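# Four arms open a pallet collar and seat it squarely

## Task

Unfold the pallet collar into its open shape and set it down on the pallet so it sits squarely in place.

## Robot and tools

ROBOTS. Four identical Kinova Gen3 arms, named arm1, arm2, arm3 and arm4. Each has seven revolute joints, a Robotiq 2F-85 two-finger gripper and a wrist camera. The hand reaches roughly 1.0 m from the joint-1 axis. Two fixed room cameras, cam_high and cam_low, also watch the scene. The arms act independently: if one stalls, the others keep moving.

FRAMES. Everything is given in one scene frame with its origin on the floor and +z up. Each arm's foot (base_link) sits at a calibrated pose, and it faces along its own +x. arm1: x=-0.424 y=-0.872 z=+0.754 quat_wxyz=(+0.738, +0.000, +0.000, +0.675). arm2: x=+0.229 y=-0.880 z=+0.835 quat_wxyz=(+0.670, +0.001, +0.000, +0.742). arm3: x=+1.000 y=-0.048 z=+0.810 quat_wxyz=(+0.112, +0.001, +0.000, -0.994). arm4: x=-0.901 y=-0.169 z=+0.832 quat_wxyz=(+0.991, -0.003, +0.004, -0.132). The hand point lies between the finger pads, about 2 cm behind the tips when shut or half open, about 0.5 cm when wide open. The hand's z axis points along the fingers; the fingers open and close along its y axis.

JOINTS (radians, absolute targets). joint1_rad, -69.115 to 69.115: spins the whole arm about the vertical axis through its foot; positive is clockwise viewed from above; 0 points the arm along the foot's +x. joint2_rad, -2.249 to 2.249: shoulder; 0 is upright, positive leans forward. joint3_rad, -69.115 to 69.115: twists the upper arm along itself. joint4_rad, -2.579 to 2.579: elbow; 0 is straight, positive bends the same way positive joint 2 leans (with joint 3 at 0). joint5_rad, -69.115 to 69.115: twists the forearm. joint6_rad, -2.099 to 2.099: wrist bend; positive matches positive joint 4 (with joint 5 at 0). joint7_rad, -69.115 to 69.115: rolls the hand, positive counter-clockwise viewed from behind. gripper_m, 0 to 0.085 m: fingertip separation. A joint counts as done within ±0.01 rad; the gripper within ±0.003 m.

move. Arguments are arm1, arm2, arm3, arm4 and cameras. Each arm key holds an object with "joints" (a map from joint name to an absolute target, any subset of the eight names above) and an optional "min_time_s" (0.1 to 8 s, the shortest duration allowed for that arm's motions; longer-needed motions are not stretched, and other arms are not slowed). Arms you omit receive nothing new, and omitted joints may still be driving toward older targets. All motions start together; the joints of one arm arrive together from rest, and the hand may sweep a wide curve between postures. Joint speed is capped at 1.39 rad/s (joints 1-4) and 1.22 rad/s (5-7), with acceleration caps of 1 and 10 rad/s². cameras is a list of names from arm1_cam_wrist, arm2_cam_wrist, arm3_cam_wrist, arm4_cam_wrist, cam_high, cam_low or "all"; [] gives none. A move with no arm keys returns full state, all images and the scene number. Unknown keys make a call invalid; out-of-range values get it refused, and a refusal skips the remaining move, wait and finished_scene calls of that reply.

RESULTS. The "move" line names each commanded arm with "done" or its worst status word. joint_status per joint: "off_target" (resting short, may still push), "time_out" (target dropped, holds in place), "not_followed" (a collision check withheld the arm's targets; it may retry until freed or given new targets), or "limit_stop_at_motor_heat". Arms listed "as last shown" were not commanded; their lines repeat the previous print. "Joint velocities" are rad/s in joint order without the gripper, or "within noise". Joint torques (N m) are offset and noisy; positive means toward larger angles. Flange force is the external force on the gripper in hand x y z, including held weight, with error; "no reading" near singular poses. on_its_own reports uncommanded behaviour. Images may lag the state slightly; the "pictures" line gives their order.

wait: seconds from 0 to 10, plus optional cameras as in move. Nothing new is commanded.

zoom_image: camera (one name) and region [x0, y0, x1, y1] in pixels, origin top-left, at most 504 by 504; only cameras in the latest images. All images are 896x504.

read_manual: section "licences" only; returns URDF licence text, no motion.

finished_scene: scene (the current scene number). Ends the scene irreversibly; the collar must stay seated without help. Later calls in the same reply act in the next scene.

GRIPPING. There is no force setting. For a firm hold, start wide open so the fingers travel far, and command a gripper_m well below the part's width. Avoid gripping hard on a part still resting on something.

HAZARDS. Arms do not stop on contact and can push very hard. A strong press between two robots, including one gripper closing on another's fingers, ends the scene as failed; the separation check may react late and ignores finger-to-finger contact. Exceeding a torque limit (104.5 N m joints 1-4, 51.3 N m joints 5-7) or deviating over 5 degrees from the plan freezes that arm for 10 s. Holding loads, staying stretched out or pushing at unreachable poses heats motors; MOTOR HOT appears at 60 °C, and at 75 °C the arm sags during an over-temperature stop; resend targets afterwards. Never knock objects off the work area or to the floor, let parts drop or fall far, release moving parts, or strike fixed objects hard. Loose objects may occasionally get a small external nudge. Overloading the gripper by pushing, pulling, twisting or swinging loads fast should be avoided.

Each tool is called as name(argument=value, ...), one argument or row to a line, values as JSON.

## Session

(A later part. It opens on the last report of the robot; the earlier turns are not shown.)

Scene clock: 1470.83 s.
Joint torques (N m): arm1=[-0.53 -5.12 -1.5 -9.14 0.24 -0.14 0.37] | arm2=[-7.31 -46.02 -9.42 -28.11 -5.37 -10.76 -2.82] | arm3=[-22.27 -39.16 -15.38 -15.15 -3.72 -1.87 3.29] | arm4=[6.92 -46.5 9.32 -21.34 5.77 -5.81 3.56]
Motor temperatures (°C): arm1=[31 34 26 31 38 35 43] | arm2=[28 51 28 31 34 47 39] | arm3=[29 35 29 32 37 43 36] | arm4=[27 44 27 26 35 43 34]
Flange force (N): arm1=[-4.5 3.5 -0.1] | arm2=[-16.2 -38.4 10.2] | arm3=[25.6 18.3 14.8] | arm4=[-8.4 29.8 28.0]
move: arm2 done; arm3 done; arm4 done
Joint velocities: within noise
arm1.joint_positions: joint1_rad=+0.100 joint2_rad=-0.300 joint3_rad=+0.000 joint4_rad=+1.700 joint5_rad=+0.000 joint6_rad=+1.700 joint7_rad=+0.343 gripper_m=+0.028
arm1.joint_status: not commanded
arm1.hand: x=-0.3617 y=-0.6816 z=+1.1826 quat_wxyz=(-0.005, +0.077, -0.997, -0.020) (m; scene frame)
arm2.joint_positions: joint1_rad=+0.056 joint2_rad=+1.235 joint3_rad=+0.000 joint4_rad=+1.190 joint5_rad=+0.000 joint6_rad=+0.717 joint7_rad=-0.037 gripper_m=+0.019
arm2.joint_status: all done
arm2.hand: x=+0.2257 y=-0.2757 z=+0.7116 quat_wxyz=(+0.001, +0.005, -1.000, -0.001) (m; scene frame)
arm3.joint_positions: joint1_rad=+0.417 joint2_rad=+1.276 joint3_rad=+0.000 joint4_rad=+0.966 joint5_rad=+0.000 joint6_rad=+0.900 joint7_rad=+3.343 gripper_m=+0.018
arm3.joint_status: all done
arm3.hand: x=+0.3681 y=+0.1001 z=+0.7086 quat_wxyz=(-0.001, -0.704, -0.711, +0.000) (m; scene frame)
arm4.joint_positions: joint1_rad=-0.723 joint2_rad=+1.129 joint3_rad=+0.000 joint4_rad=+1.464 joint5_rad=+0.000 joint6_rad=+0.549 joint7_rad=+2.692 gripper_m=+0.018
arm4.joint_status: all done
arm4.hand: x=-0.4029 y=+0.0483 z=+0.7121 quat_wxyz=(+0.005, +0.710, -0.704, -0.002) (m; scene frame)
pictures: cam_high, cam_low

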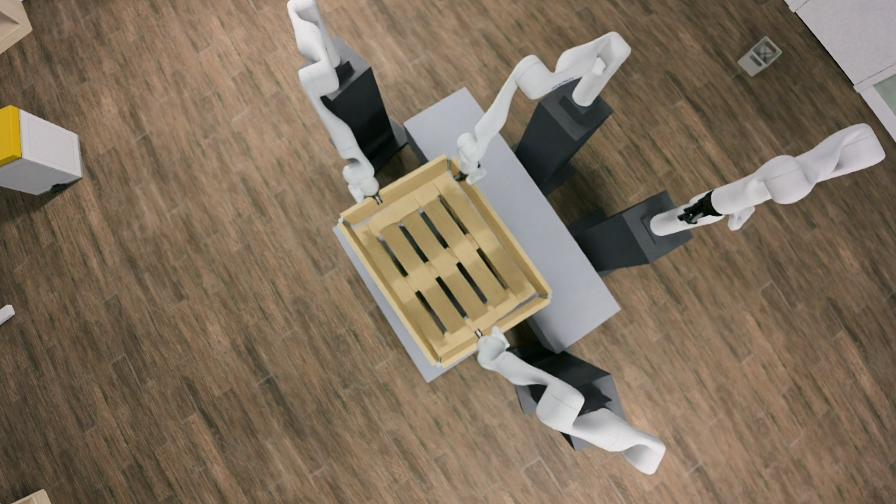

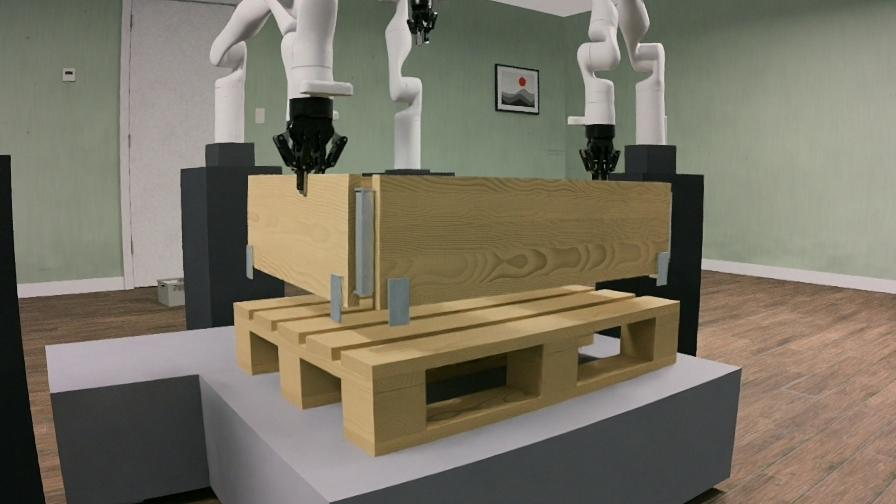

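move(
  arm2={"joints":{"joint1_rad":0.0602,"joint2_rad":1.3262,"joint4_rad":1.1655,"joint6_rad":0.6498,"joint7_rad":-0.033},"min_time_s":2.5},
  arm3={"joints":{"joint1_rad":0.4161,"joint2_rad":1.3608,"joint4_rad":0.9462,"joint6_rad":0.8346,"joint7_rad":3.3419},"min_time_s":2.5},
  arm4={"joints":{"joint1_rad":-0.7167,"joint2_rad":1.2362,"joint4_rad":1.4231,"joint6_rad":0.4823,"joint7_rad":2.6984},"min_time_s":2.5},
  cameras=["cam_high","cam_low"],
)

zoom_image(
  camera="cam_low",
  region=[220, 220, 470, 420],
)

zoom_image(
  camera="cam_low",
  region=[580, 200, 730, 340],
)

zoom_image(
  camera="cam_high",
  region=[320, 150, 600, 390],
)

Scene clock: 1512.50 s.
Joint torques (N m): arm1=[-0.49 -5.12 -1.5 -9.14 0.23 -0.14 0.38] | arm2=[-8.76 -47.11 -11.45 -19.75 -5.53 -4.09 -2.51] | arm3=[-10.27 -29.7 -5.57 -8.09 0.47 0.42 3.19] | arm4=[-6.22 -13.55 -5.05 -15.44 1.76 -8.46 3.03]
Motor temperatures (°C): arm1=[31 34 26 31 38 35 43] | arm2=[28 51 29 33 34 47 39] | arm3=[30 37 29 33 37 43 36] | arm4=[27 51 27 26 35 44 34]
Flange force (N): arm1=[-4.4 3.5 -0.1] | arm2=[-18.2 -21.6 24.1] | arm3=[9.9 5.4 4.5] | arm4=[17.7 27.4 -42.6]
move: arm2 done; arm3 done; arm4 done
Joint velocities: within noise
arm1: as last shown
arm2.joint_positions: joint1_rad=+0.060 joint2_rad=+1.326 joint3_rad=+0.000 joint4_rad=+1.165 joint5_rad=+0.000 joint6_rad=+0.650 joint7_rad=-0.033 gripper_m=+0.019
arm2.joint_status: all done
arm2.hand: x=+0.2283 y=-0.2809 z=+0.6615 quat_wxyz=(+0.001, +0.005, -1.000, -0.001) (m; scene frame)
arm3.joint_positions: joint1_rad=+0.416 joint2_rad=+1.361 joint3_rad=+0.000 joint4_rad=+0.946 joint5_rad=+0.000 joint6_rad=+0.835 joint7_rad=+3.342 gripper_m=+0.018
arm3.joint_status: all done
arm3.hand: x=+0.3724 y=+0.0986 z=+0.6586 quat_wxyz=(-0.001, -0.704, -0.710, +0.000) (m; scene frame)
arm4.joint_positions: joint1_rad=-0.717 joint2_rad=+1.236 joint3_rad=+0.000 joint4_rad=+1.423 joint5_rad=+0.000 joint6_rad=+0.482 joint7_rad=+2.698 gripper_m=+0.018
arm4.joint_status: all done
arm4.hand: x=-0.4031 y=+0.0445 z=+0.6602 quat_wxyz=(+0.005, +0.710, -0.704, -0.002) (m; scene frame)
pictures: cam_high, cam_low

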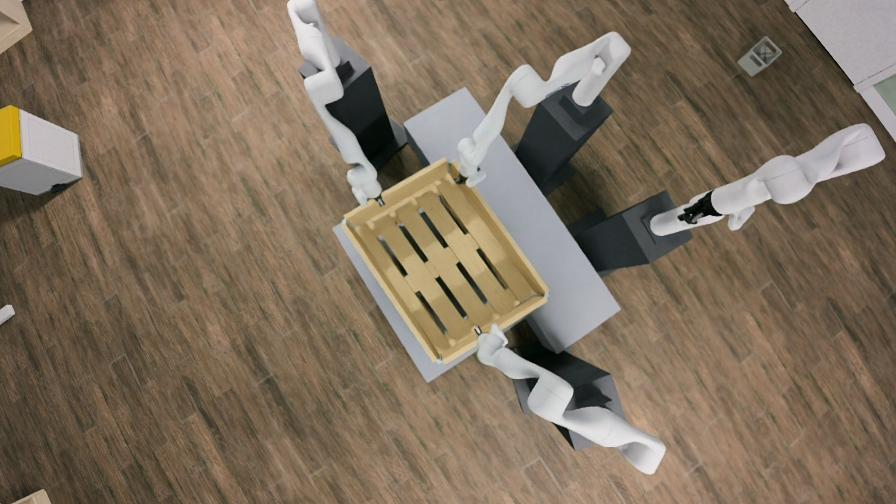

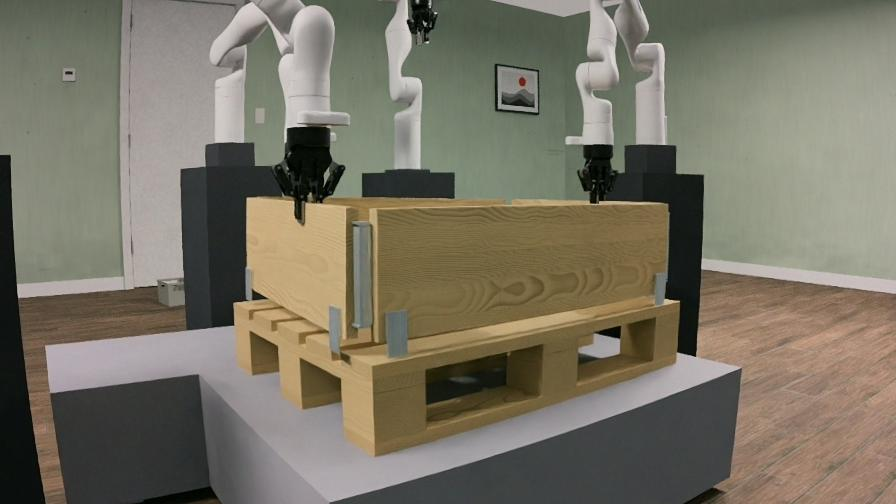

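Scaled by 2.016 from the camera's 896x504 image, which has a finer 1280x720 frame.

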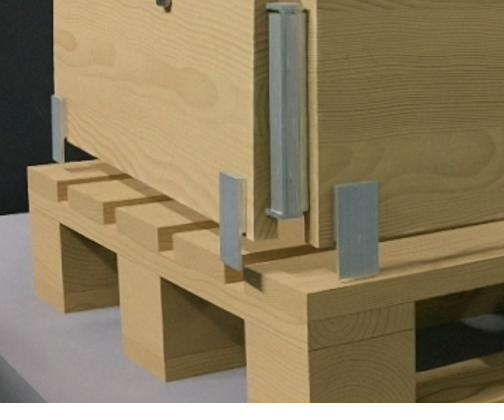

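Scaled by 3.360 from the camera's 896x504 image, which has a finer 1280x720 frame.

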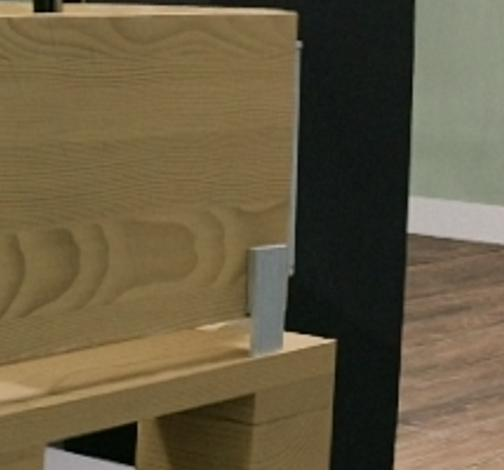

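Scaled by 1.800 from the camera's 896x504 image, which has a finer 1280x720 frame.

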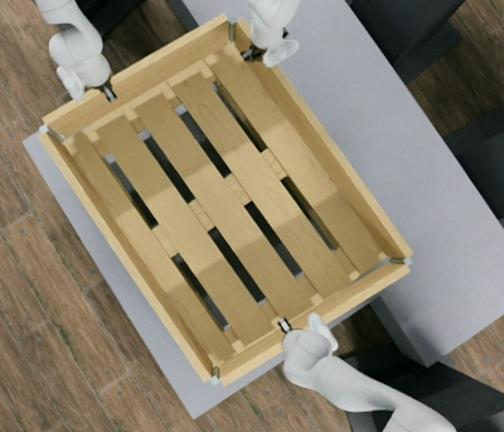

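move(
  arm4={"joints":{"joint2_rad":1.2277,"joint4_rad":1.4263,"joint6_rad":0.4876},"min_time_s":0.6},
  arm1={"joints":{"joint1_rad":0.1,"joint2_rad":0.6,"joint4_rad":1.7,"joint6_rad":0.84,"joint7_rad":0.343}},
  cameras=["arm1_cam_wrist","arm4_cam_wrist","arm2_cam_wrist","arm3_cam_wrist","cam_low"],
)

zoom_image(
  camera="cam_low",
  region=[220, 180, 700, 450],
)

Scene clock: 1548.57 s.
Joint torques (N m): arm1=[-0.58 -19.9 -1.19 -6.81 0.23 -0.02 0.37] | arm2=[-7.28 -38.89 -9.72 -17.75 -4.85 -4.99 -2.53] | arm3=[-9.63 -32.67 -4.73 -6.34 0.86 3.02 3.3] | arm4=[2.22 -39.47 4.34 -10.3 3.86 -0.62 3.15]
Motor temperatures (°C): arm1=[31 34 26 31 38 35 43] | arm2=[28 54 29 33 35 47 39] | arm3=[30 37 29 33 37 43 36] | arm4=[28 48 27 27 35 44 35]
Flange force (N): arm1=[-1.5 2.6 2.9] | arm2=[-15.8 -21.7 8.9] | arm3=[10.4 -1.6 14.5] | arm4=[-6.9 9.5 26.5]
move: arm1 done; arm4 done
Joint velocities: within noise
arm1.joint_positions: joint1_rad=+0.100 joint2_rad=+0.600 joint3_rad=+0.000 joint4_rad=+1.700 joint5_rad=+0.000 joint6_rad=+0.840 joint7_rad=+0.343 gripper_m=+0.028
arm1.joint_status: all done
arm1.hand: x=-0.3103 y=-0.4125 z=+0.8647 quat_wxyz=(+0.000, +0.077, -0.997, -0.001) (m; scene frame)
arm2, arm3: as last shown
arm4.joint_positions: joint1_rad=-0.717 joint2_rad=+1.228 joint3_rad=+0.000 joint4_rad=+1.426 joint5_rad=+0.000 joint6_rad=+0.488 joint7_rad=+2.698 gripper_m=+0.018
arm4.joint_status: all done
arm4.hand: x=-0.4029 y=+0.0447 z=+0.6643 quat_wxyz=(+0.005, +0.710, -0.704, -0.002) (m; scene frame)
pictures: arm1_cam_wrist, arm2_cam_wrist, arm3_cam_wrist, arm4_cam_wrist, cam_low

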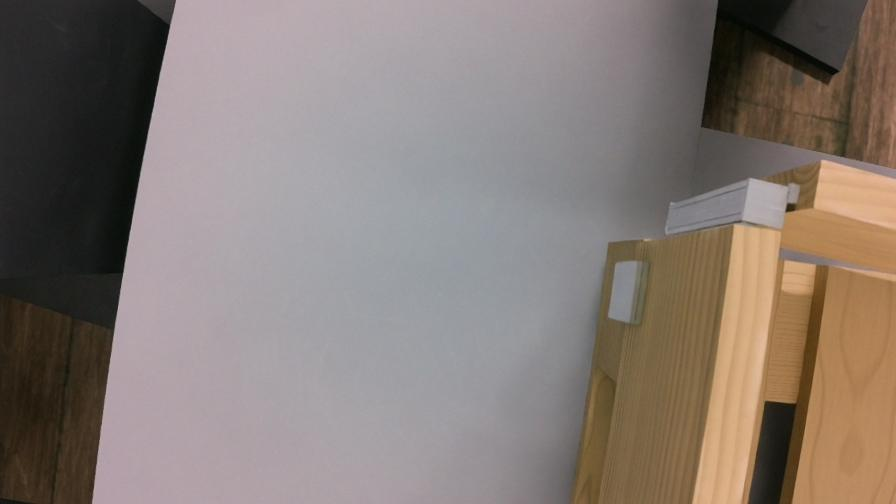

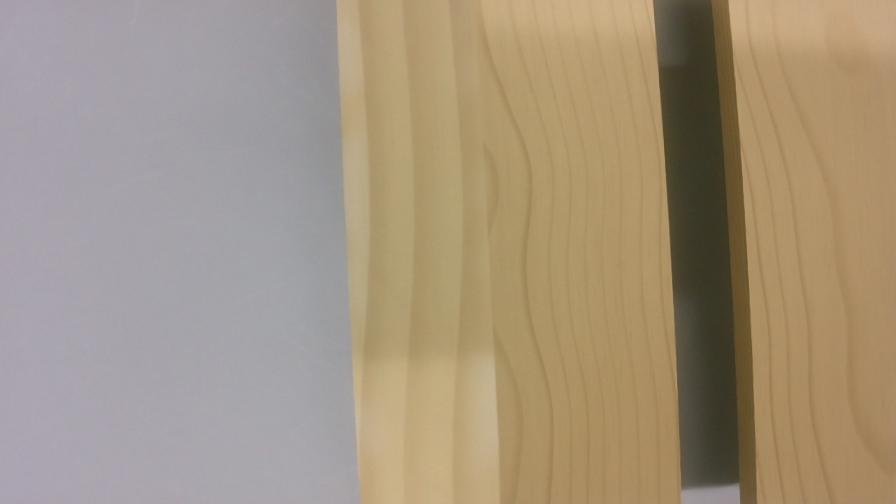

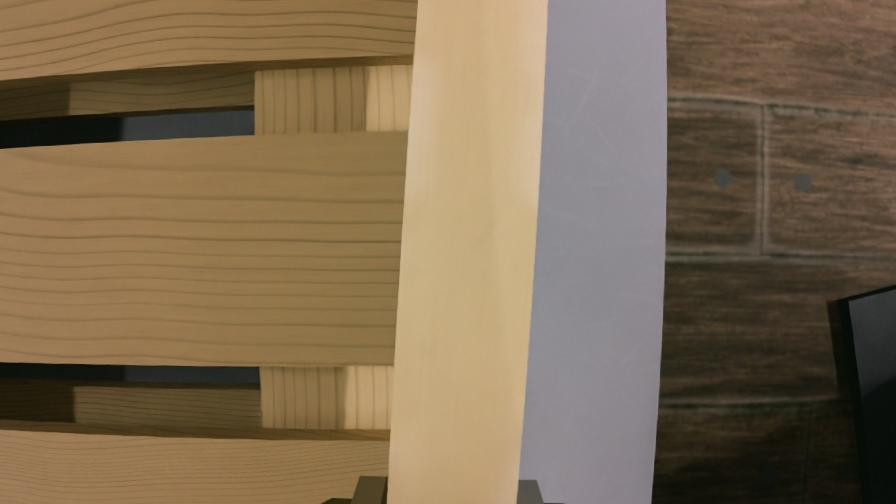

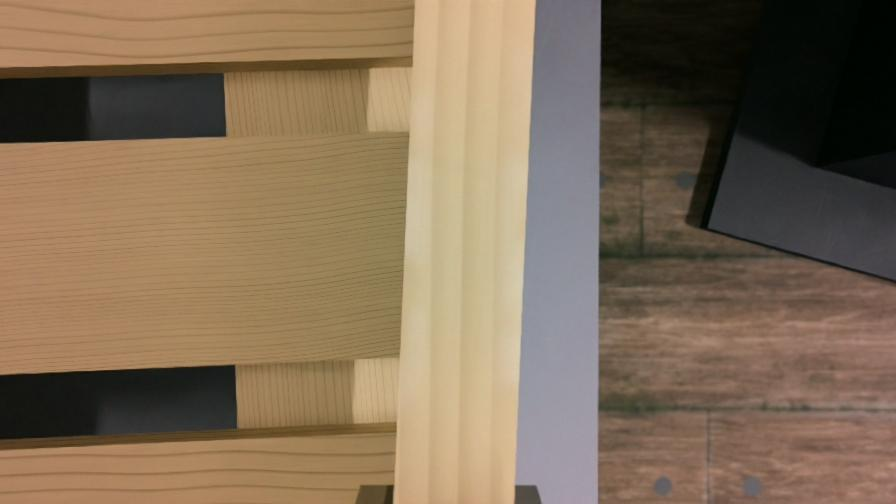

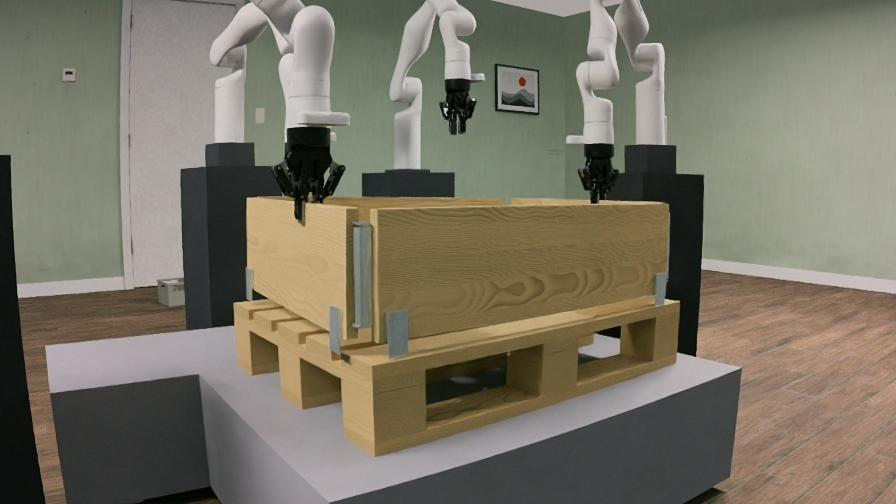

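Scaled by 1.050 from the camera's 896x504 image, which has a finer 1280x720 frame.

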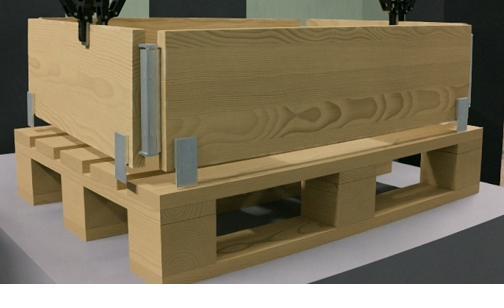

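move(
  cameras=["arm1_cam_wrist","cam_low"],
)

zoom_image(
  camera="arm1_cam_wrist",
  region=[560, 140, 800, 380],
)

zoom_image(
  camera="cam_low",
  region=[310, 280, 430, 380],
)

zoom_image(
  camera="cam_low",
  region=[225, 250, 285, 330],
)

zoom_image(
  camera="cam_low",
  region=[630, 260, 690, 330],
)

Scene clock: 1578.80 s.
Joint torques (N m): arm1=[-0.57 -19.93 -1.11 -6.82 0.25 -0.01 0.38] | arm2=[-7.28 -38.87 -9.7 -17.79 -4.82 -4.95 -2.48] | arm3=[-9.69 -32.72 -4.78 -6.35 0.82 3 3.27] | arm4=[2.2 -39.48 4.34 -10.35 3.86 -0.63 3.15]
Motor temperatures (°C): arm1=[31 34 26 30 38 35 43] | arm2=[28 53 29 32 35 47 39] | arm3=[30 38 29 32 37 43 36] | arm4=[28 51 27 27 35 44 35]
Flange force (N): arm1=[-1.5 2.6 3.0] | arm2=[-15.7 -22.0 8.8] | arm3=[10.6 -1.7 14.5] | arm4=[-6.8 9.6 26.5]
Joint velocities: within noise
arm1.joint_positions: joint1_rad=+0.100 joint2_rad=+0.600 joint3_rad=+0.000 joint4_rad=+1.700 joint5_rad=+0.000 joint6_rad=+0.840 joint7_rad=+0.343 gripper_m=+0.028
arm1.joint_status: all done
arm1.hand: x=-0.3103 y=-0.4125 z=+0.8647 quat_wxyz=(+0.000, +0.077, -0.997, -0.001) (m; scene frame)
arm2.joint_positions: joint1_rad=+0.060 joint2_rad=+1.326 joint3_rad=+0.000 joint4_rad=+1.165 joint5_rad=+0.000 joint6_rad=+0.650 joint7_rad=-0.033 gripper_m=+0.019
arm2.joint_status: not commanded
arm2.hand: x=+0.2283 y=-0.2809 z=+0.6615 quat_wxyz=(+0.001, +0.005, -1.000, -0.001) (m; scene frame)
arm3.joint_positions: joint1_rad=+0.416 joint2_rad=+1.361 joint3_rad=+0.000 joint4_rad=+0.946 joint5_rad=+0.000 joint6_rad=+0.835 joint7_rad=+3.342 gripper_m=+0.018
arm3.joint_status: not commanded
arm3.hand: x=+0.3724 y=+0.0986 z=+0.6586 quat_wxyz=(-0.001, -0.704, -0.710, +0.000) (m; scene frame)
arm4.joint_positions: joint1_rad=-0.717 joint2_rad=+1.228 joint3_rad=+0.000 joint4_rad=+1.426 joint5_rad=+0.000 joint6_rad=+0.488 joint7_rad=+2.698 gripper_m=+0.018
arm4.joint_status: all done
arm4.hand: x=-0.4029 y=+0.0447 z=+0.6643 quat_wxyz=(+0.005, +0.710, -0.704, -0.002) (m; scene frame)
pictures: arm1_cam_wrist, cam_low

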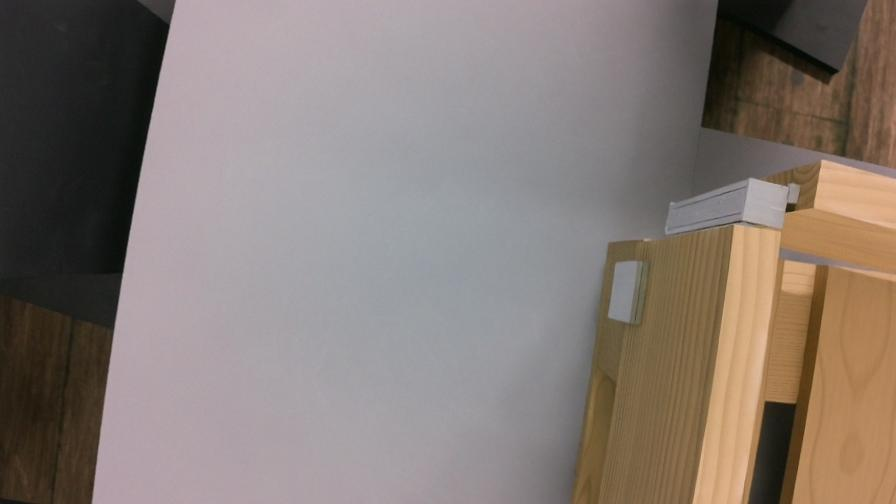

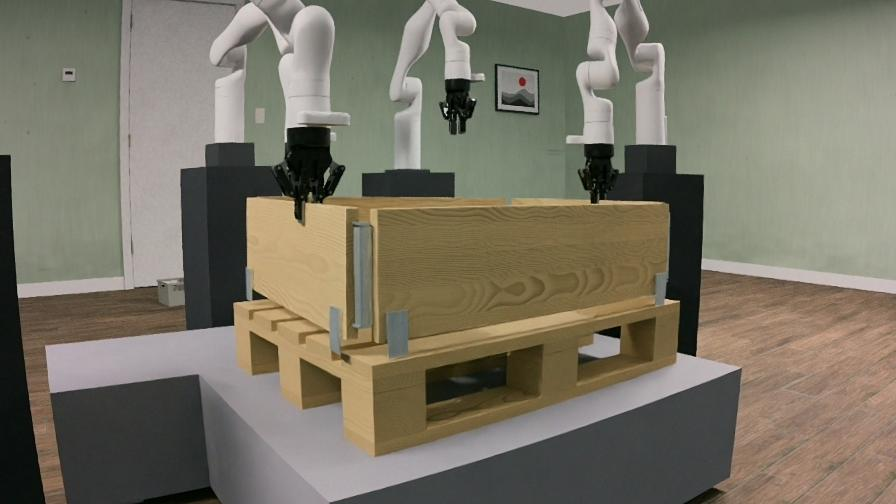

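Scaled by 2.100 from the camera's 896x504 image, which has a finer 1280x720 frame.

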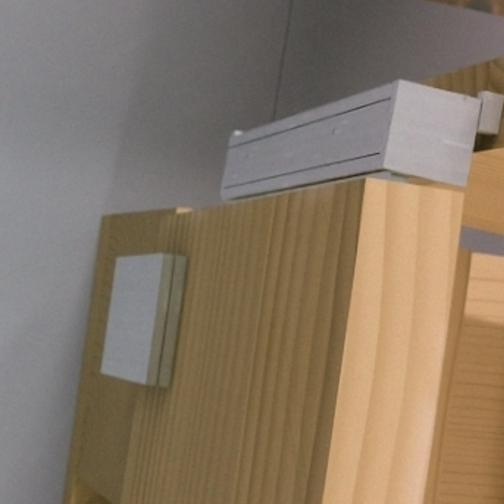

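Scaled by 4.200 from the camera's 896x504 image, which has a finer 1280x720 frame.

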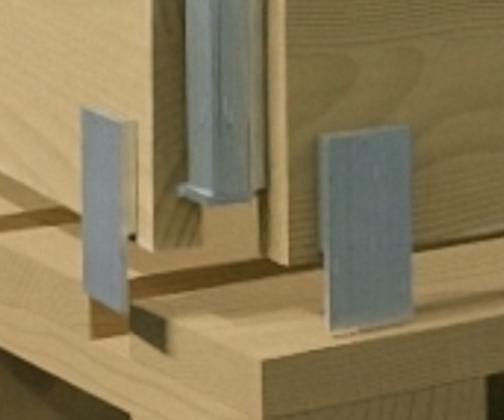

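Scaled by 6.300 from the camera's 896x504 image, which has a finer 1280x720 frame.

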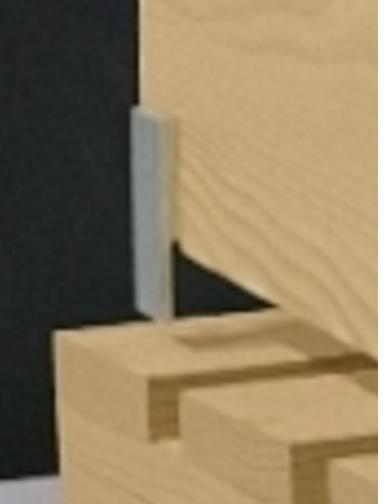

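Scaled by 7.200 from the camera's 896x504 image, which has a finer 1280x720 frame.

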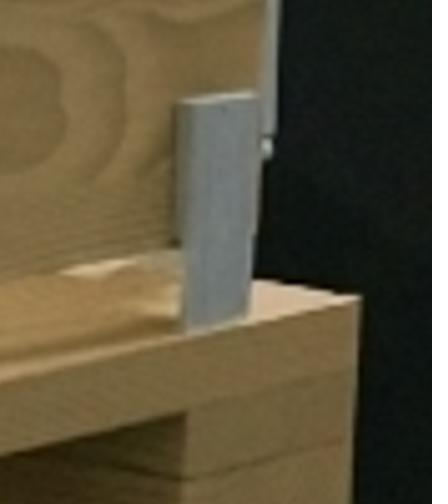

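move(
  arm2={"joints":{"joint1_rad":0.0598,"joint2_rad":1.3497,"joint4_rad":1.1708,"joint6_rad":0.6211,"joint7_rad":-0.0334},"min_time_s":1.5},
  arm3={"joints":{"joint1_rad":0.4085,"joint2_rad":1.3584,"joint4_rad":0.953,"joint6_rad":0.8302,"joint7_rad":3.3343},"min_time_s":1.5},
  arm4={"joints":{"joint1_rad":-0.7084,"joint2_rad":1.2257,"joint4_rad":1.4355,"joint6_rad":0.4804,"joint7_rad":2.7067},"min_time_s":1.5},
  cameras=["arm1_cam_wrist","cam_low"],
)

zoom_image(
  camera="arm1_cam_wrist",
  region=[560, 140, 800, 380],
)

zoom_image(
  camera="cam_low",
  region=[220, 180, 440, 400],
)

zoom_image(
  camera="cam_low",
  region=[630, 260, 690, 330],
)

Scene clock: 1704.10 s.
Joint torques (N m): arm1=[-0.55 -19.94 -1.11 -6.85 0.21 -0.07 0.37] | arm2=[-6.41 -26.45 -8.3 -11.77 -4.05 -2.49 -2.58] | arm3=[-9.91 -34.76 -6.98 -6.05 -1.02 4.03 2.6] | arm4=[1.25 -41.81 3.9 -9.46 3.69 0.18 2.93]
Motor temperatures (°C): arm1=[31 35 26 30 38 35 43] | arm2=[28 49 29 31 35 46 39] | arm3=[30 43 29 32 37 43 36] | arm4=[27 59 27 27 36 43 35]
Flange force (N): arm1=[-1.5 2.6 2.9] | arm2=[-14.5 -20.7 -7.9] | arm3=[12.4 -3.5 19.8] | arm4=[-6.3 5.4 33.4]
move: arm2 done; arm3 done; arm4 done
Joint velocities: within noise
arm1: as last shown
arm2.joint_positions: joint1_rad=+0.060 joint2_rad=+1.350 joint3_rad=+0.000 joint4_rad=+1.171 joint5_rad=+0.000 joint6_rad=+0.621 joint7_rad=-0.033 gripper_m=+0.019
arm2.joint_status: all done
arm2.hand: x=+0.2282 y=-0.2859 z=+0.6465 quat_wxyz=(+0.001, +0.005, -1.000, -0.001) (m; scene frame)
arm3.joint_positions: joint1_rad=+0.408 joint2_rad=+1.358 joint3_rad=+0.000 joint4_rad=+0.953 joint5_rad=+0.000 joint6_rad=+0.830 joint7_rad=+3.334 gripper_m=+0.018
arm3.joint_status: all done
arm3.hand: x=+0.3724 y=+0.0936 z=+0.6586 quat_wxyz=(-0.001, -0.704, -0.711, +0.000) (m; scene frame)
arm4.joint_positions: joint1_rad=-0.708 joint2_rad=+1.226 joint3_rad=+0.000 joint4_rad=+1.435 joint5_rad=+0.000 joint6_rad=+0.480 joint7_rad=+2.707 gripper_m=+0.018
arm4.joint_status: all done
arm4.hand: x=-0.4032 y=+0.0396 z=+0.6640 quat_wxyz=(+0.005, +0.710, -0.704, -0.002) (m; scene frame)
pictures: arm1_cam_wrist, cam_low

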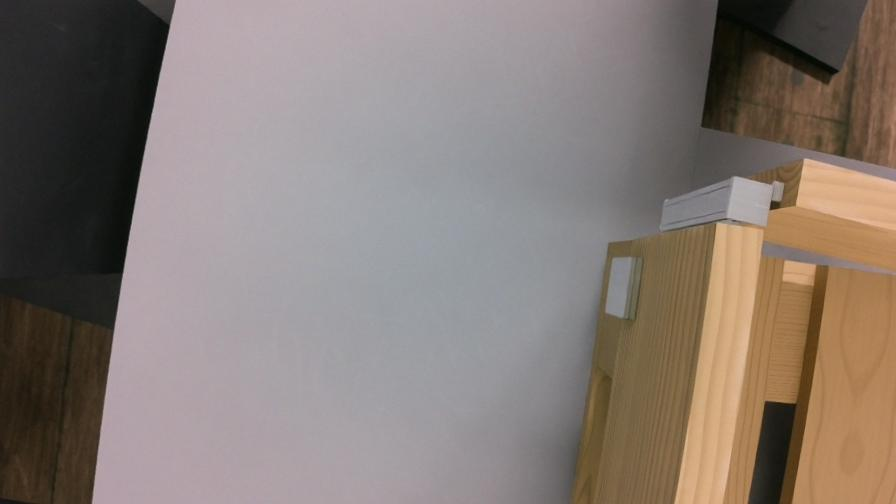

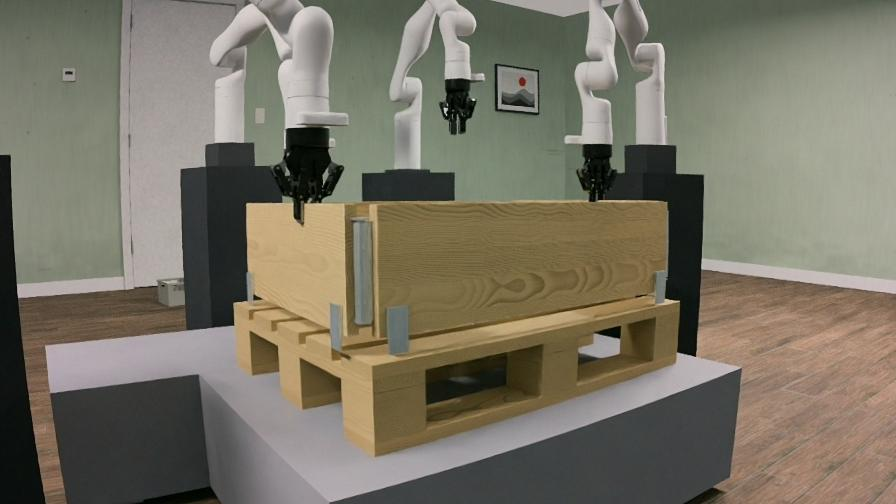

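Scaled by 2.100 from the camera's 896x504 image, which has a finer 1280x720 frame.

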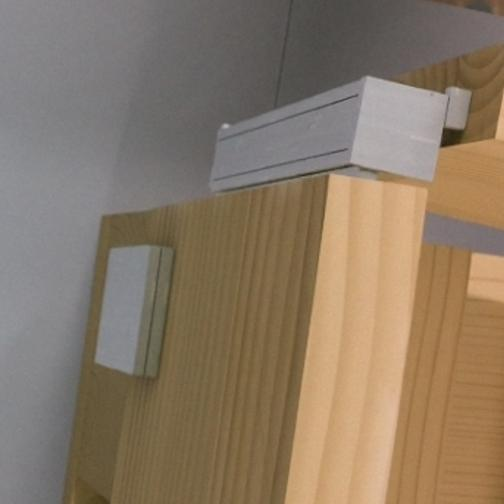

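Scaled by 2.291 from the camera's 896x504 image, which has a finer 1280x720 frame.

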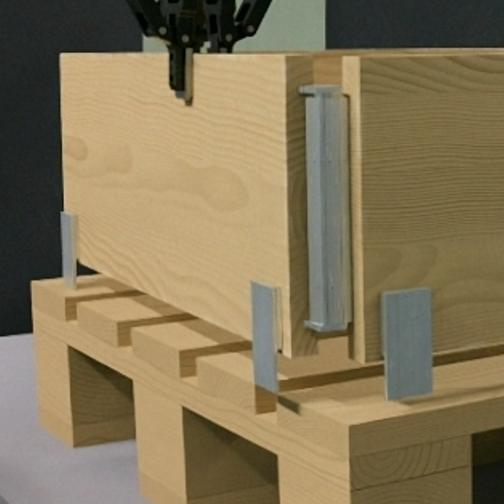

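Scaled by 7.200 from the camera's 896x504 image, which has a finer 1280x720 frame.

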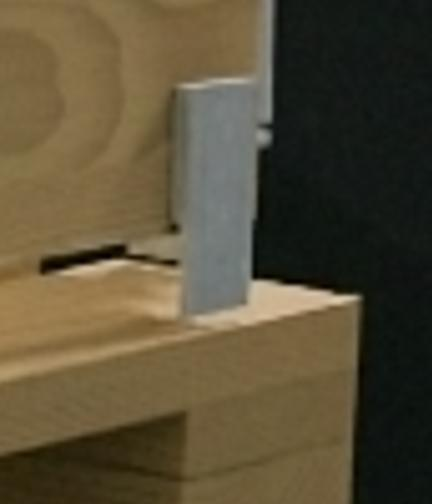

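move(
  cameras=["cam_high"],
)

zoom_image(
  camera="cam_high",
  region=[420, 240, 560, 370],
)

zoom_image(
  camera="cam_high",
  region=[335, 150, 475, 260],
)

Scene clock: 1768.23 s.
Joint torques (N m): arm1=[-0.56 -19.88 -1.12 -6.82 0.26 -0.04 0.37] | arm2=[-6.51 -26.46 -8.35 -11.74 -4.03 -2.5 -2.58] | arm3=[-9.93 -34.71 -6.97 -6.03 -0.99 4.03 2.61] | arm4=[1.25 -41.78 3.78 -9.42 3.67 0.15 2.92]
Motor temperatures (°C): arm1=[31 35 26 30 38 35 43] | arm2=[28 46 29 30 35 46 39] | arm3=[30 42 28 32 36 43 36] | arm4=[27 63 26 26 35 43 35]
Flange force (N): arm1=[-1.5 2.5 2.8] | arm2=[-14.7 -20.5 -7.9] | arm3=[12.4 -3.6 19.7] | arm4=[-6.3 5.2 33.3]
MOTOR HOT: the motor of arm4's joint2_rad reports 63 °C; the controller stops that arm at 75 °C. To cool a motor, set the load down, stop pushing, or move to a pose that needs little force.
Joint velocities: within noise
arm1.joint_positions: joint1_rad=+0.100 joint2_rad=+0.600 joint3_rad=+0.000 joint4_rad=+1.700 joint5_rad=+0.000 joint6_rad=+0.840 joint7_rad=+0.343 gripper_m=+0.028
arm1.joint_status: not commanded
arm1.hand: x=-0.3103 y=-0.4125 z=+0.8647 quat_wxyz=(+0.000, +0.077, -0.997, -0.001) (m; scene frame)
arm2.joint_positions: joint1_rad=+0.060 joint2_rad=+1.350 joint3_rad=+0.000 joint4_rad=+1.171 joint5_rad=+0.000 joint6_rad=+0.621 joint7_rad=-0.033 gripper_m=+0.019
arm2.joint_status: all done
arm2.hand: x=+0.2282 y=-0.2859 z=+0.6465 quat_wxyz=(+0.001, +0.005, -1.000, -0.001) (m; scene frame)
arm3.joint_positions: joint1_rad=+0.408 joint2_rad=+1.358 joint3_rad=+0.000 joint4_rad=+0.953 joint5_rad=+0.000 joint6_rad=+0.830 joint7_rad=+3.334 gripper_m=+0.018
arm3.joint_status: all done
arm3.hand: x=+0.3724 y=+0.0936 z=+0.6586 quat_wxyz=(-0.001, -0.704, -0.711, +0.000) (m; scene frame)
arm4.joint_positions: joint1_rad=-0.708 joint2_rad=+1.226 joint3_rad=+0.000 joint4_rad=+1.435 joint5_rad=+0.000 joint6_rad=+0.480 joint7_rad=+2.707 gripper_m=+0.018
arm4.joint_status: all done
arm4.hand: x=-0.4032 y=+0.0396 z=+0.6640 quat_wxyz=(+0.005, +0.710, -0.704, -0.002) (m; scene frame)
pictures: cam_high

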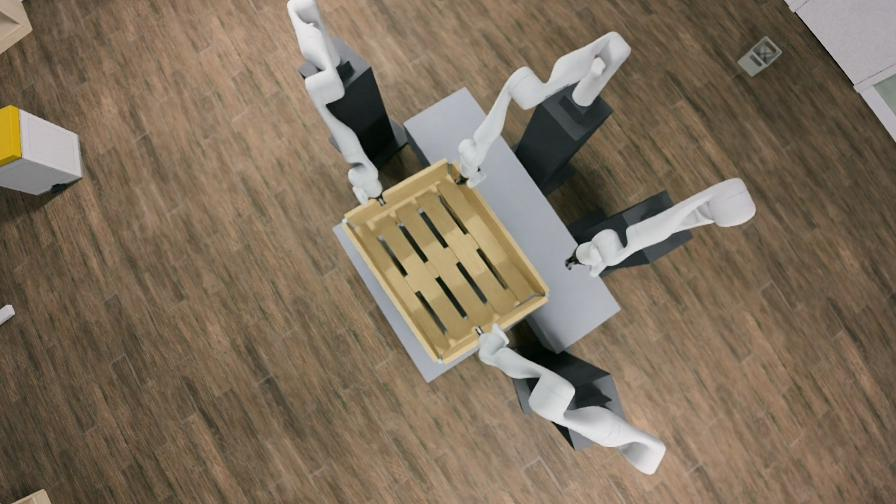

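Scaled by 3.600 from the camera's 896x504 image, which has a finer 1280x720 frame.

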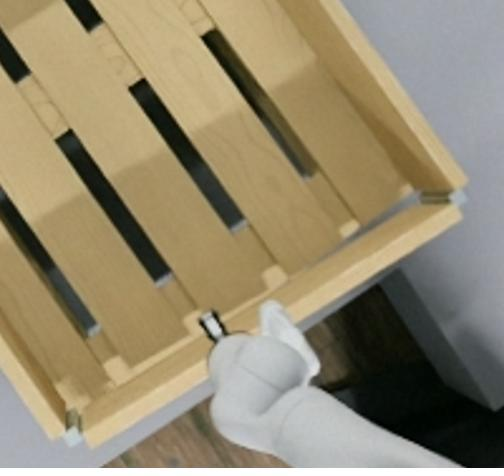

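Scaled by 3.600 from the camera's 896x504 image, which has a finer 1280x720 frame.

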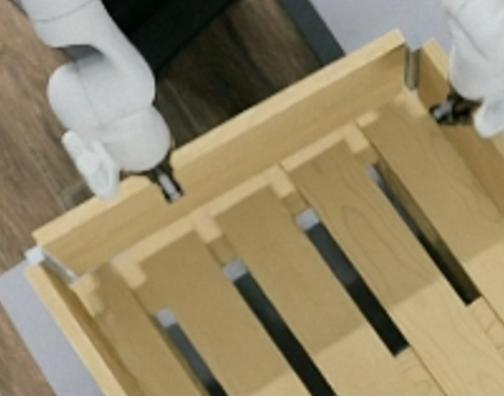

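move(
  arm2={"joints":{"joint1_rad":0.0798,"joint2_rad":1.3295,"joint4_rad":1.2063,"joint6_rad":0.6057,"joint7_rad":-0.0134},"min_time_s":2.5},
  arm3={"joints":{"joint1_rad":0.3966,"joint2_rad":1.3773,"joint4_rad":0.901,"joint6_rad":0.8633,"joint7_rad":3.3835},"min_time_s":2.5},
  arm4={"joints":{"joint1_rad":-0.7011,"joint2_rad":1.2088,"joint4_rad":1.4777,"joint6_rad":0.4551,"joint7_rad":2.7751},"min_time_s":2.5},
  cameras=["arm1_cam_wrist","cam_low","cam_high"],
)

zoom_image(
  camera="arm1_cam_wrist",
  region=[560, 140, 800, 380],
)

zoom_image(
  camera="cam_low",
  region=[220, 180, 440, 400],
)

zoom_image(
  camera="cam_low",
  region=[630, 260, 690, 330],
)

zoom_image(
  camera="cam_high",
  region=[330, 150, 560, 370],
)

Scene clock: 1844.37 s.
Joint torques (N m): arm1=[-0.56 -19.92 -1.11 -6.85 0.2 -0.06 0.39] | arm2=[-7.3 -35.12 -8.87 -16.7 -4.1 -4.63 -2.46] | arm3=[-11.44 -36.19 -6.85 -8.68 -0.65 2.35 2.83] | arm4=[2.18 -42.8 4.9 -12.56 4.14 -1.85 3.23]
Motor temperatures (°C): arm1=[31 35 26 30 38 35 43] | arm2=[28 44 29 30 35 46 40] | arm3=[30 41 28 32 36 42 35] | arm4=[27 66 26 26 35 42 35]
Flange force (N): arm1=[-1.4 2.5 2.9] | arm2=[-15.4 -24.5 2.7] | arm3=[12.9 2.5 17.8] | arm4=[-6.9 12.0 31.0]
move: arm2 done; arm3 done; arm4 done
MOTOR HOT: still on. The motor of arm4's joint2_rad reports 66 °C.
Joint velocities: within noise
arm1: as last shown
arm2.joint_positions: joint1_rad=+0.080 joint2_rad=+1.330 joint3_rad=+0.000 joint4_rad=+1.206 joint5_rad=+0.000 joint6_rad=+0.606 joint7_rad=-0.013 gripper_m=+0.019
arm2.joint_status: all done
arm2.hand: x=+0.2402 y=-0.2919 z=+0.6520 quat_wxyz=(+0.001, +0.005, -1.000, -0.001) (m; scene frame)
arm3.joint_positions: joint1_rad=+0.397 joint2_rad=+1.377 joint3_rad=+0.000 joint4_rad=+0.901 joint5_rad=+0.000 joint6_rad=+0.863 joint7_rad=+3.383 gripper_m=+0.018
arm3.joint_status: all done
arm3.hand: x=+0.3624 y=+0.0876 z=+0.6585 quat_wxyz=(-0.001, -0.682, -0.732, +0.000) (m; scene frame)
arm4.joint_positions: joint1_rad=-0.701 joint2_rad=+1.209 joint3_rad=+0.000 joint4_rad=+1.478 joint5_rad=+0.000 joint6_rad=+0.455 joint7_rad=+2.775 gripper_m=+0.018
arm4.joint_status: all done
arm4.hand: x=-0.4103 y=+0.0319 z=+0.6672 quat_wxyz=(+0.005, +0.731, -0.682, -0.002) (m; scene frame)
pictures: arm1_cam_wrist, cam_high, cam_low

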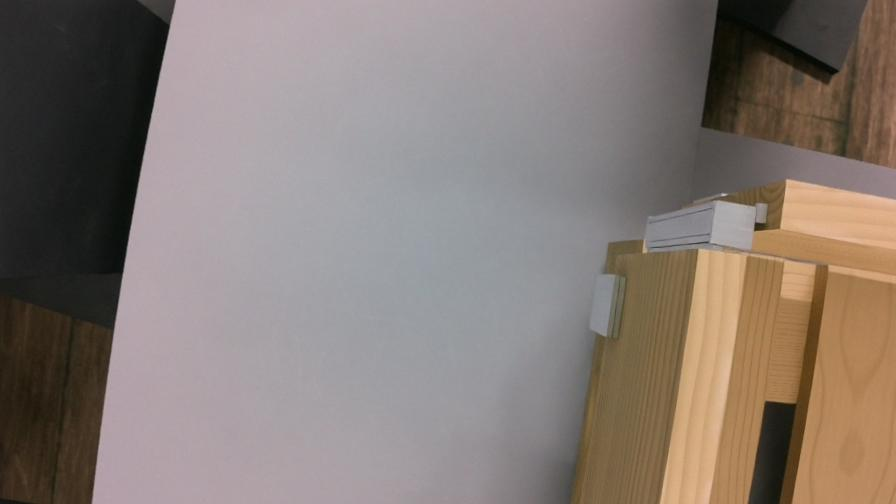

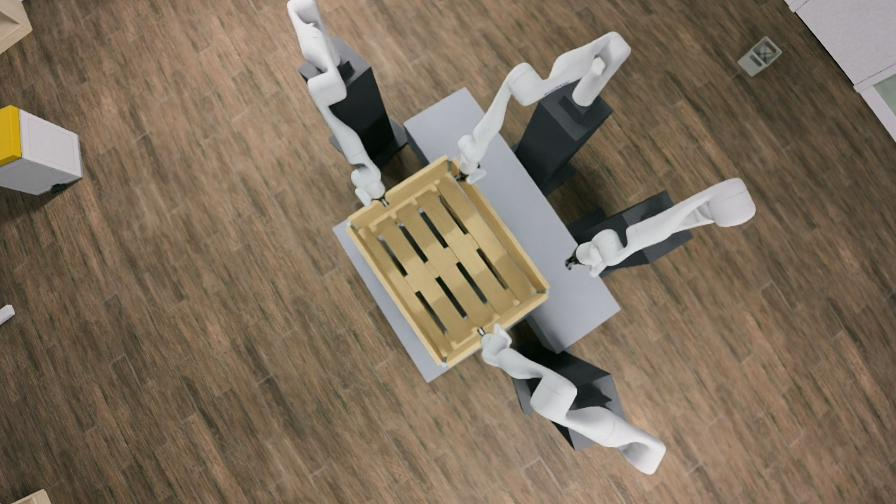

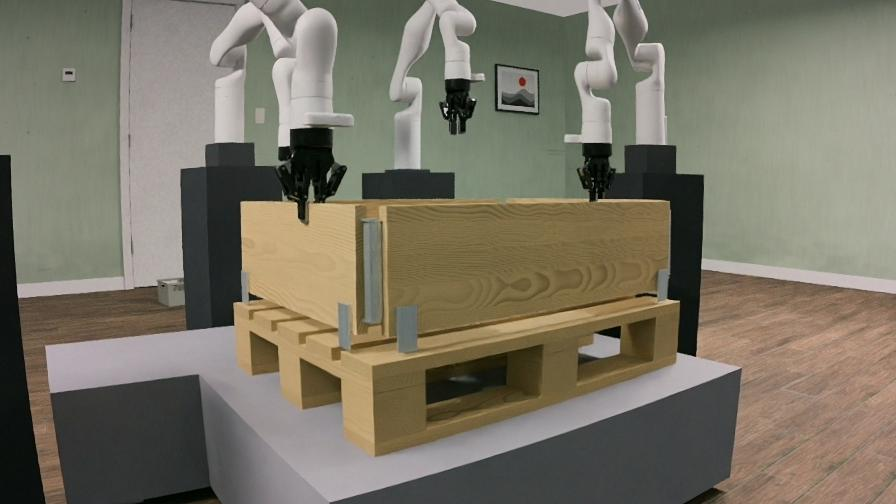

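Scaled by 2.100 from the camera's 896x504 image, which has a finer 1280x720 frame.

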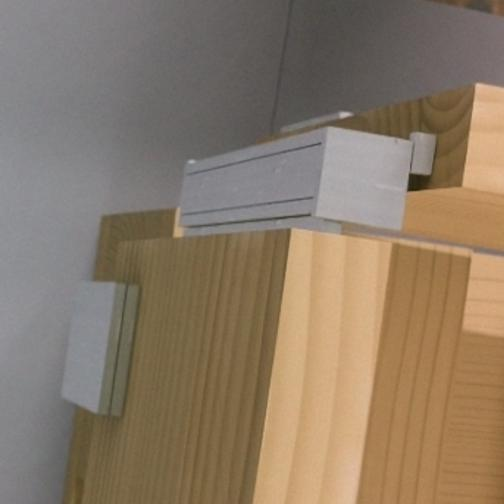

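Scaled by 2.291 from the camera's 896x504 image, which has a finer 1280x720 frame.

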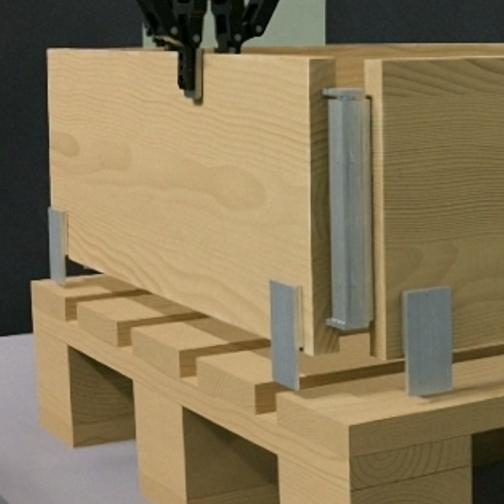

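Scaled by 7.200 from the camera's 896x504 image, which has a finer 1280x720 frame.

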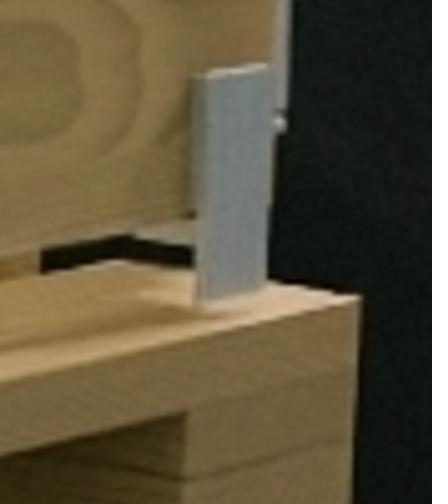

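Scaled by 2.191 from the camera's 896x504 image, which has a finer 1280x720 frame.

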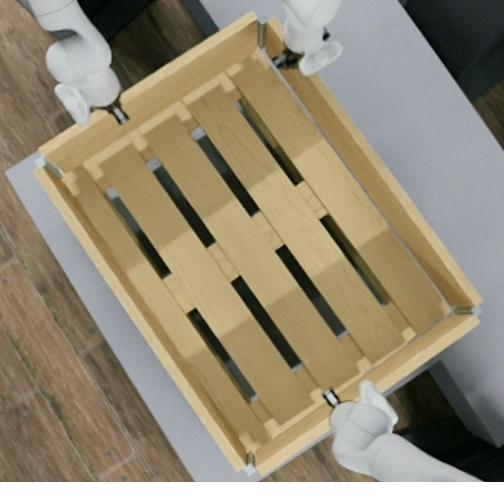

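move(
  arm1={"joints":{"joint1_rad":0.05,"joint2_rad":0.78,"joint4_rad":1.6,"joint6_rad":0.76}},
  cameras=["arm1_cam_wrist"],
)

zoom_image(
  camera="arm1_cam_wrist",
  region=[400, 60, 896, 500],
)

Scene clock: 1907.43 s.
Joint torques (N m): arm1=[-0.54 -22.2 -1.14 -6.32 0.25 -0.04 0.39] | arm2=[-7.27 -35.24 -8.88 -16.65 -4.17 -4.75 -2.5] | arm3=[-11.44 -36.22 -6.87 -8.69 -0.62 2.34 2.86] | arm4=[2.18 -42.78 4.87 -12.52 4.15 -1.84 3.25]
Motor temperatures (°C): arm1=[31 35 26 30 38 35 43] | arm2=[28 48 29 30 34 46 39] | arm3=[30 41 28 32 36 42 36] | arm4=[27 69 26 26 35 42 35]
Flange force (N): arm1=[-1.1 2.4 3.1] | arm2=[-15.5 -23.7 2.9] | arm3=[12.9 2.5 17.8] | arm4=[-6.9 11.9 31.0]
move: arm1 done
MOTOR HOT: still on. The motor of arm4's joint2_rad reports 69 °C.
Joint velocities: within noise
arm1.joint_positions: joint1_rad=+0.050 joint2_rad=+0.780 joint3_rad=+0.000 joint4_rad=+1.600 joint5_rad=+0.000 joint6_rad=+0.760 joint7_rad=+0.343 gripper_m=+0.028
arm1.joint_status: all done
arm1.hand: x=-0.3278 y=-0.3669 z=+0.7985 quat_wxyz=(+0.000, +0.102, -0.995, -0.001) (m; scene frame)
arm2, arm3: as last shown
arm4.joint_positions: joint1_rad=-0.701 joint2_rad=+1.209 joint3_rad=+0.000 joint4_rad=+1.478 joint5_rad=+0.000 joint6_rad=+0.455 joint7_rad=+2.775 gripper_m=+0.018
arm4.joint_status: not commanded
arm4.hand: x=-0.4103 y=+0.0319 z=+0.6672 quat_wxyz=(+0.005, +0.731, -0.682, -0.002) (m; scene frame)
pictures: arm1_cam_wrist

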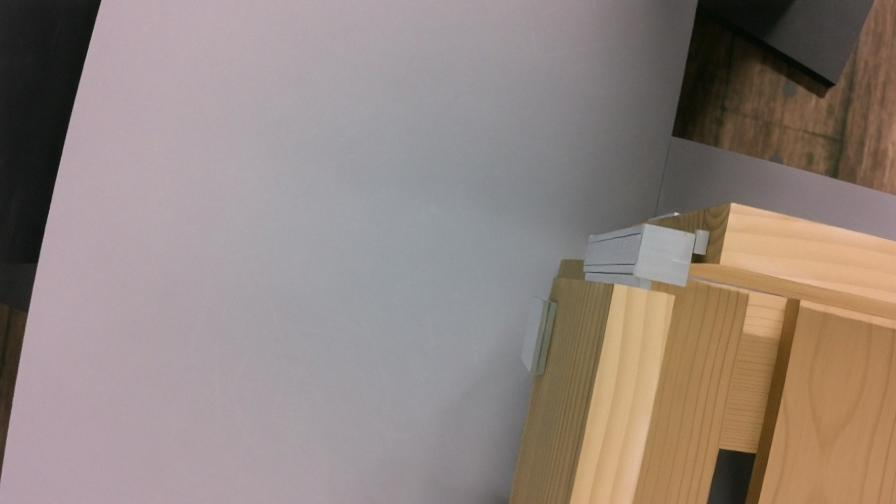

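Scaled by 1.016 from the camera's 896x504 image, which has a finer 1280x720 frame.

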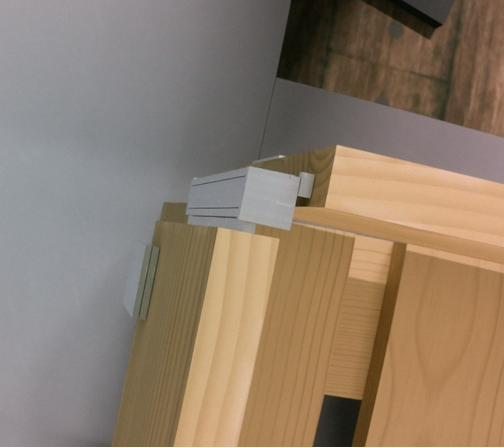

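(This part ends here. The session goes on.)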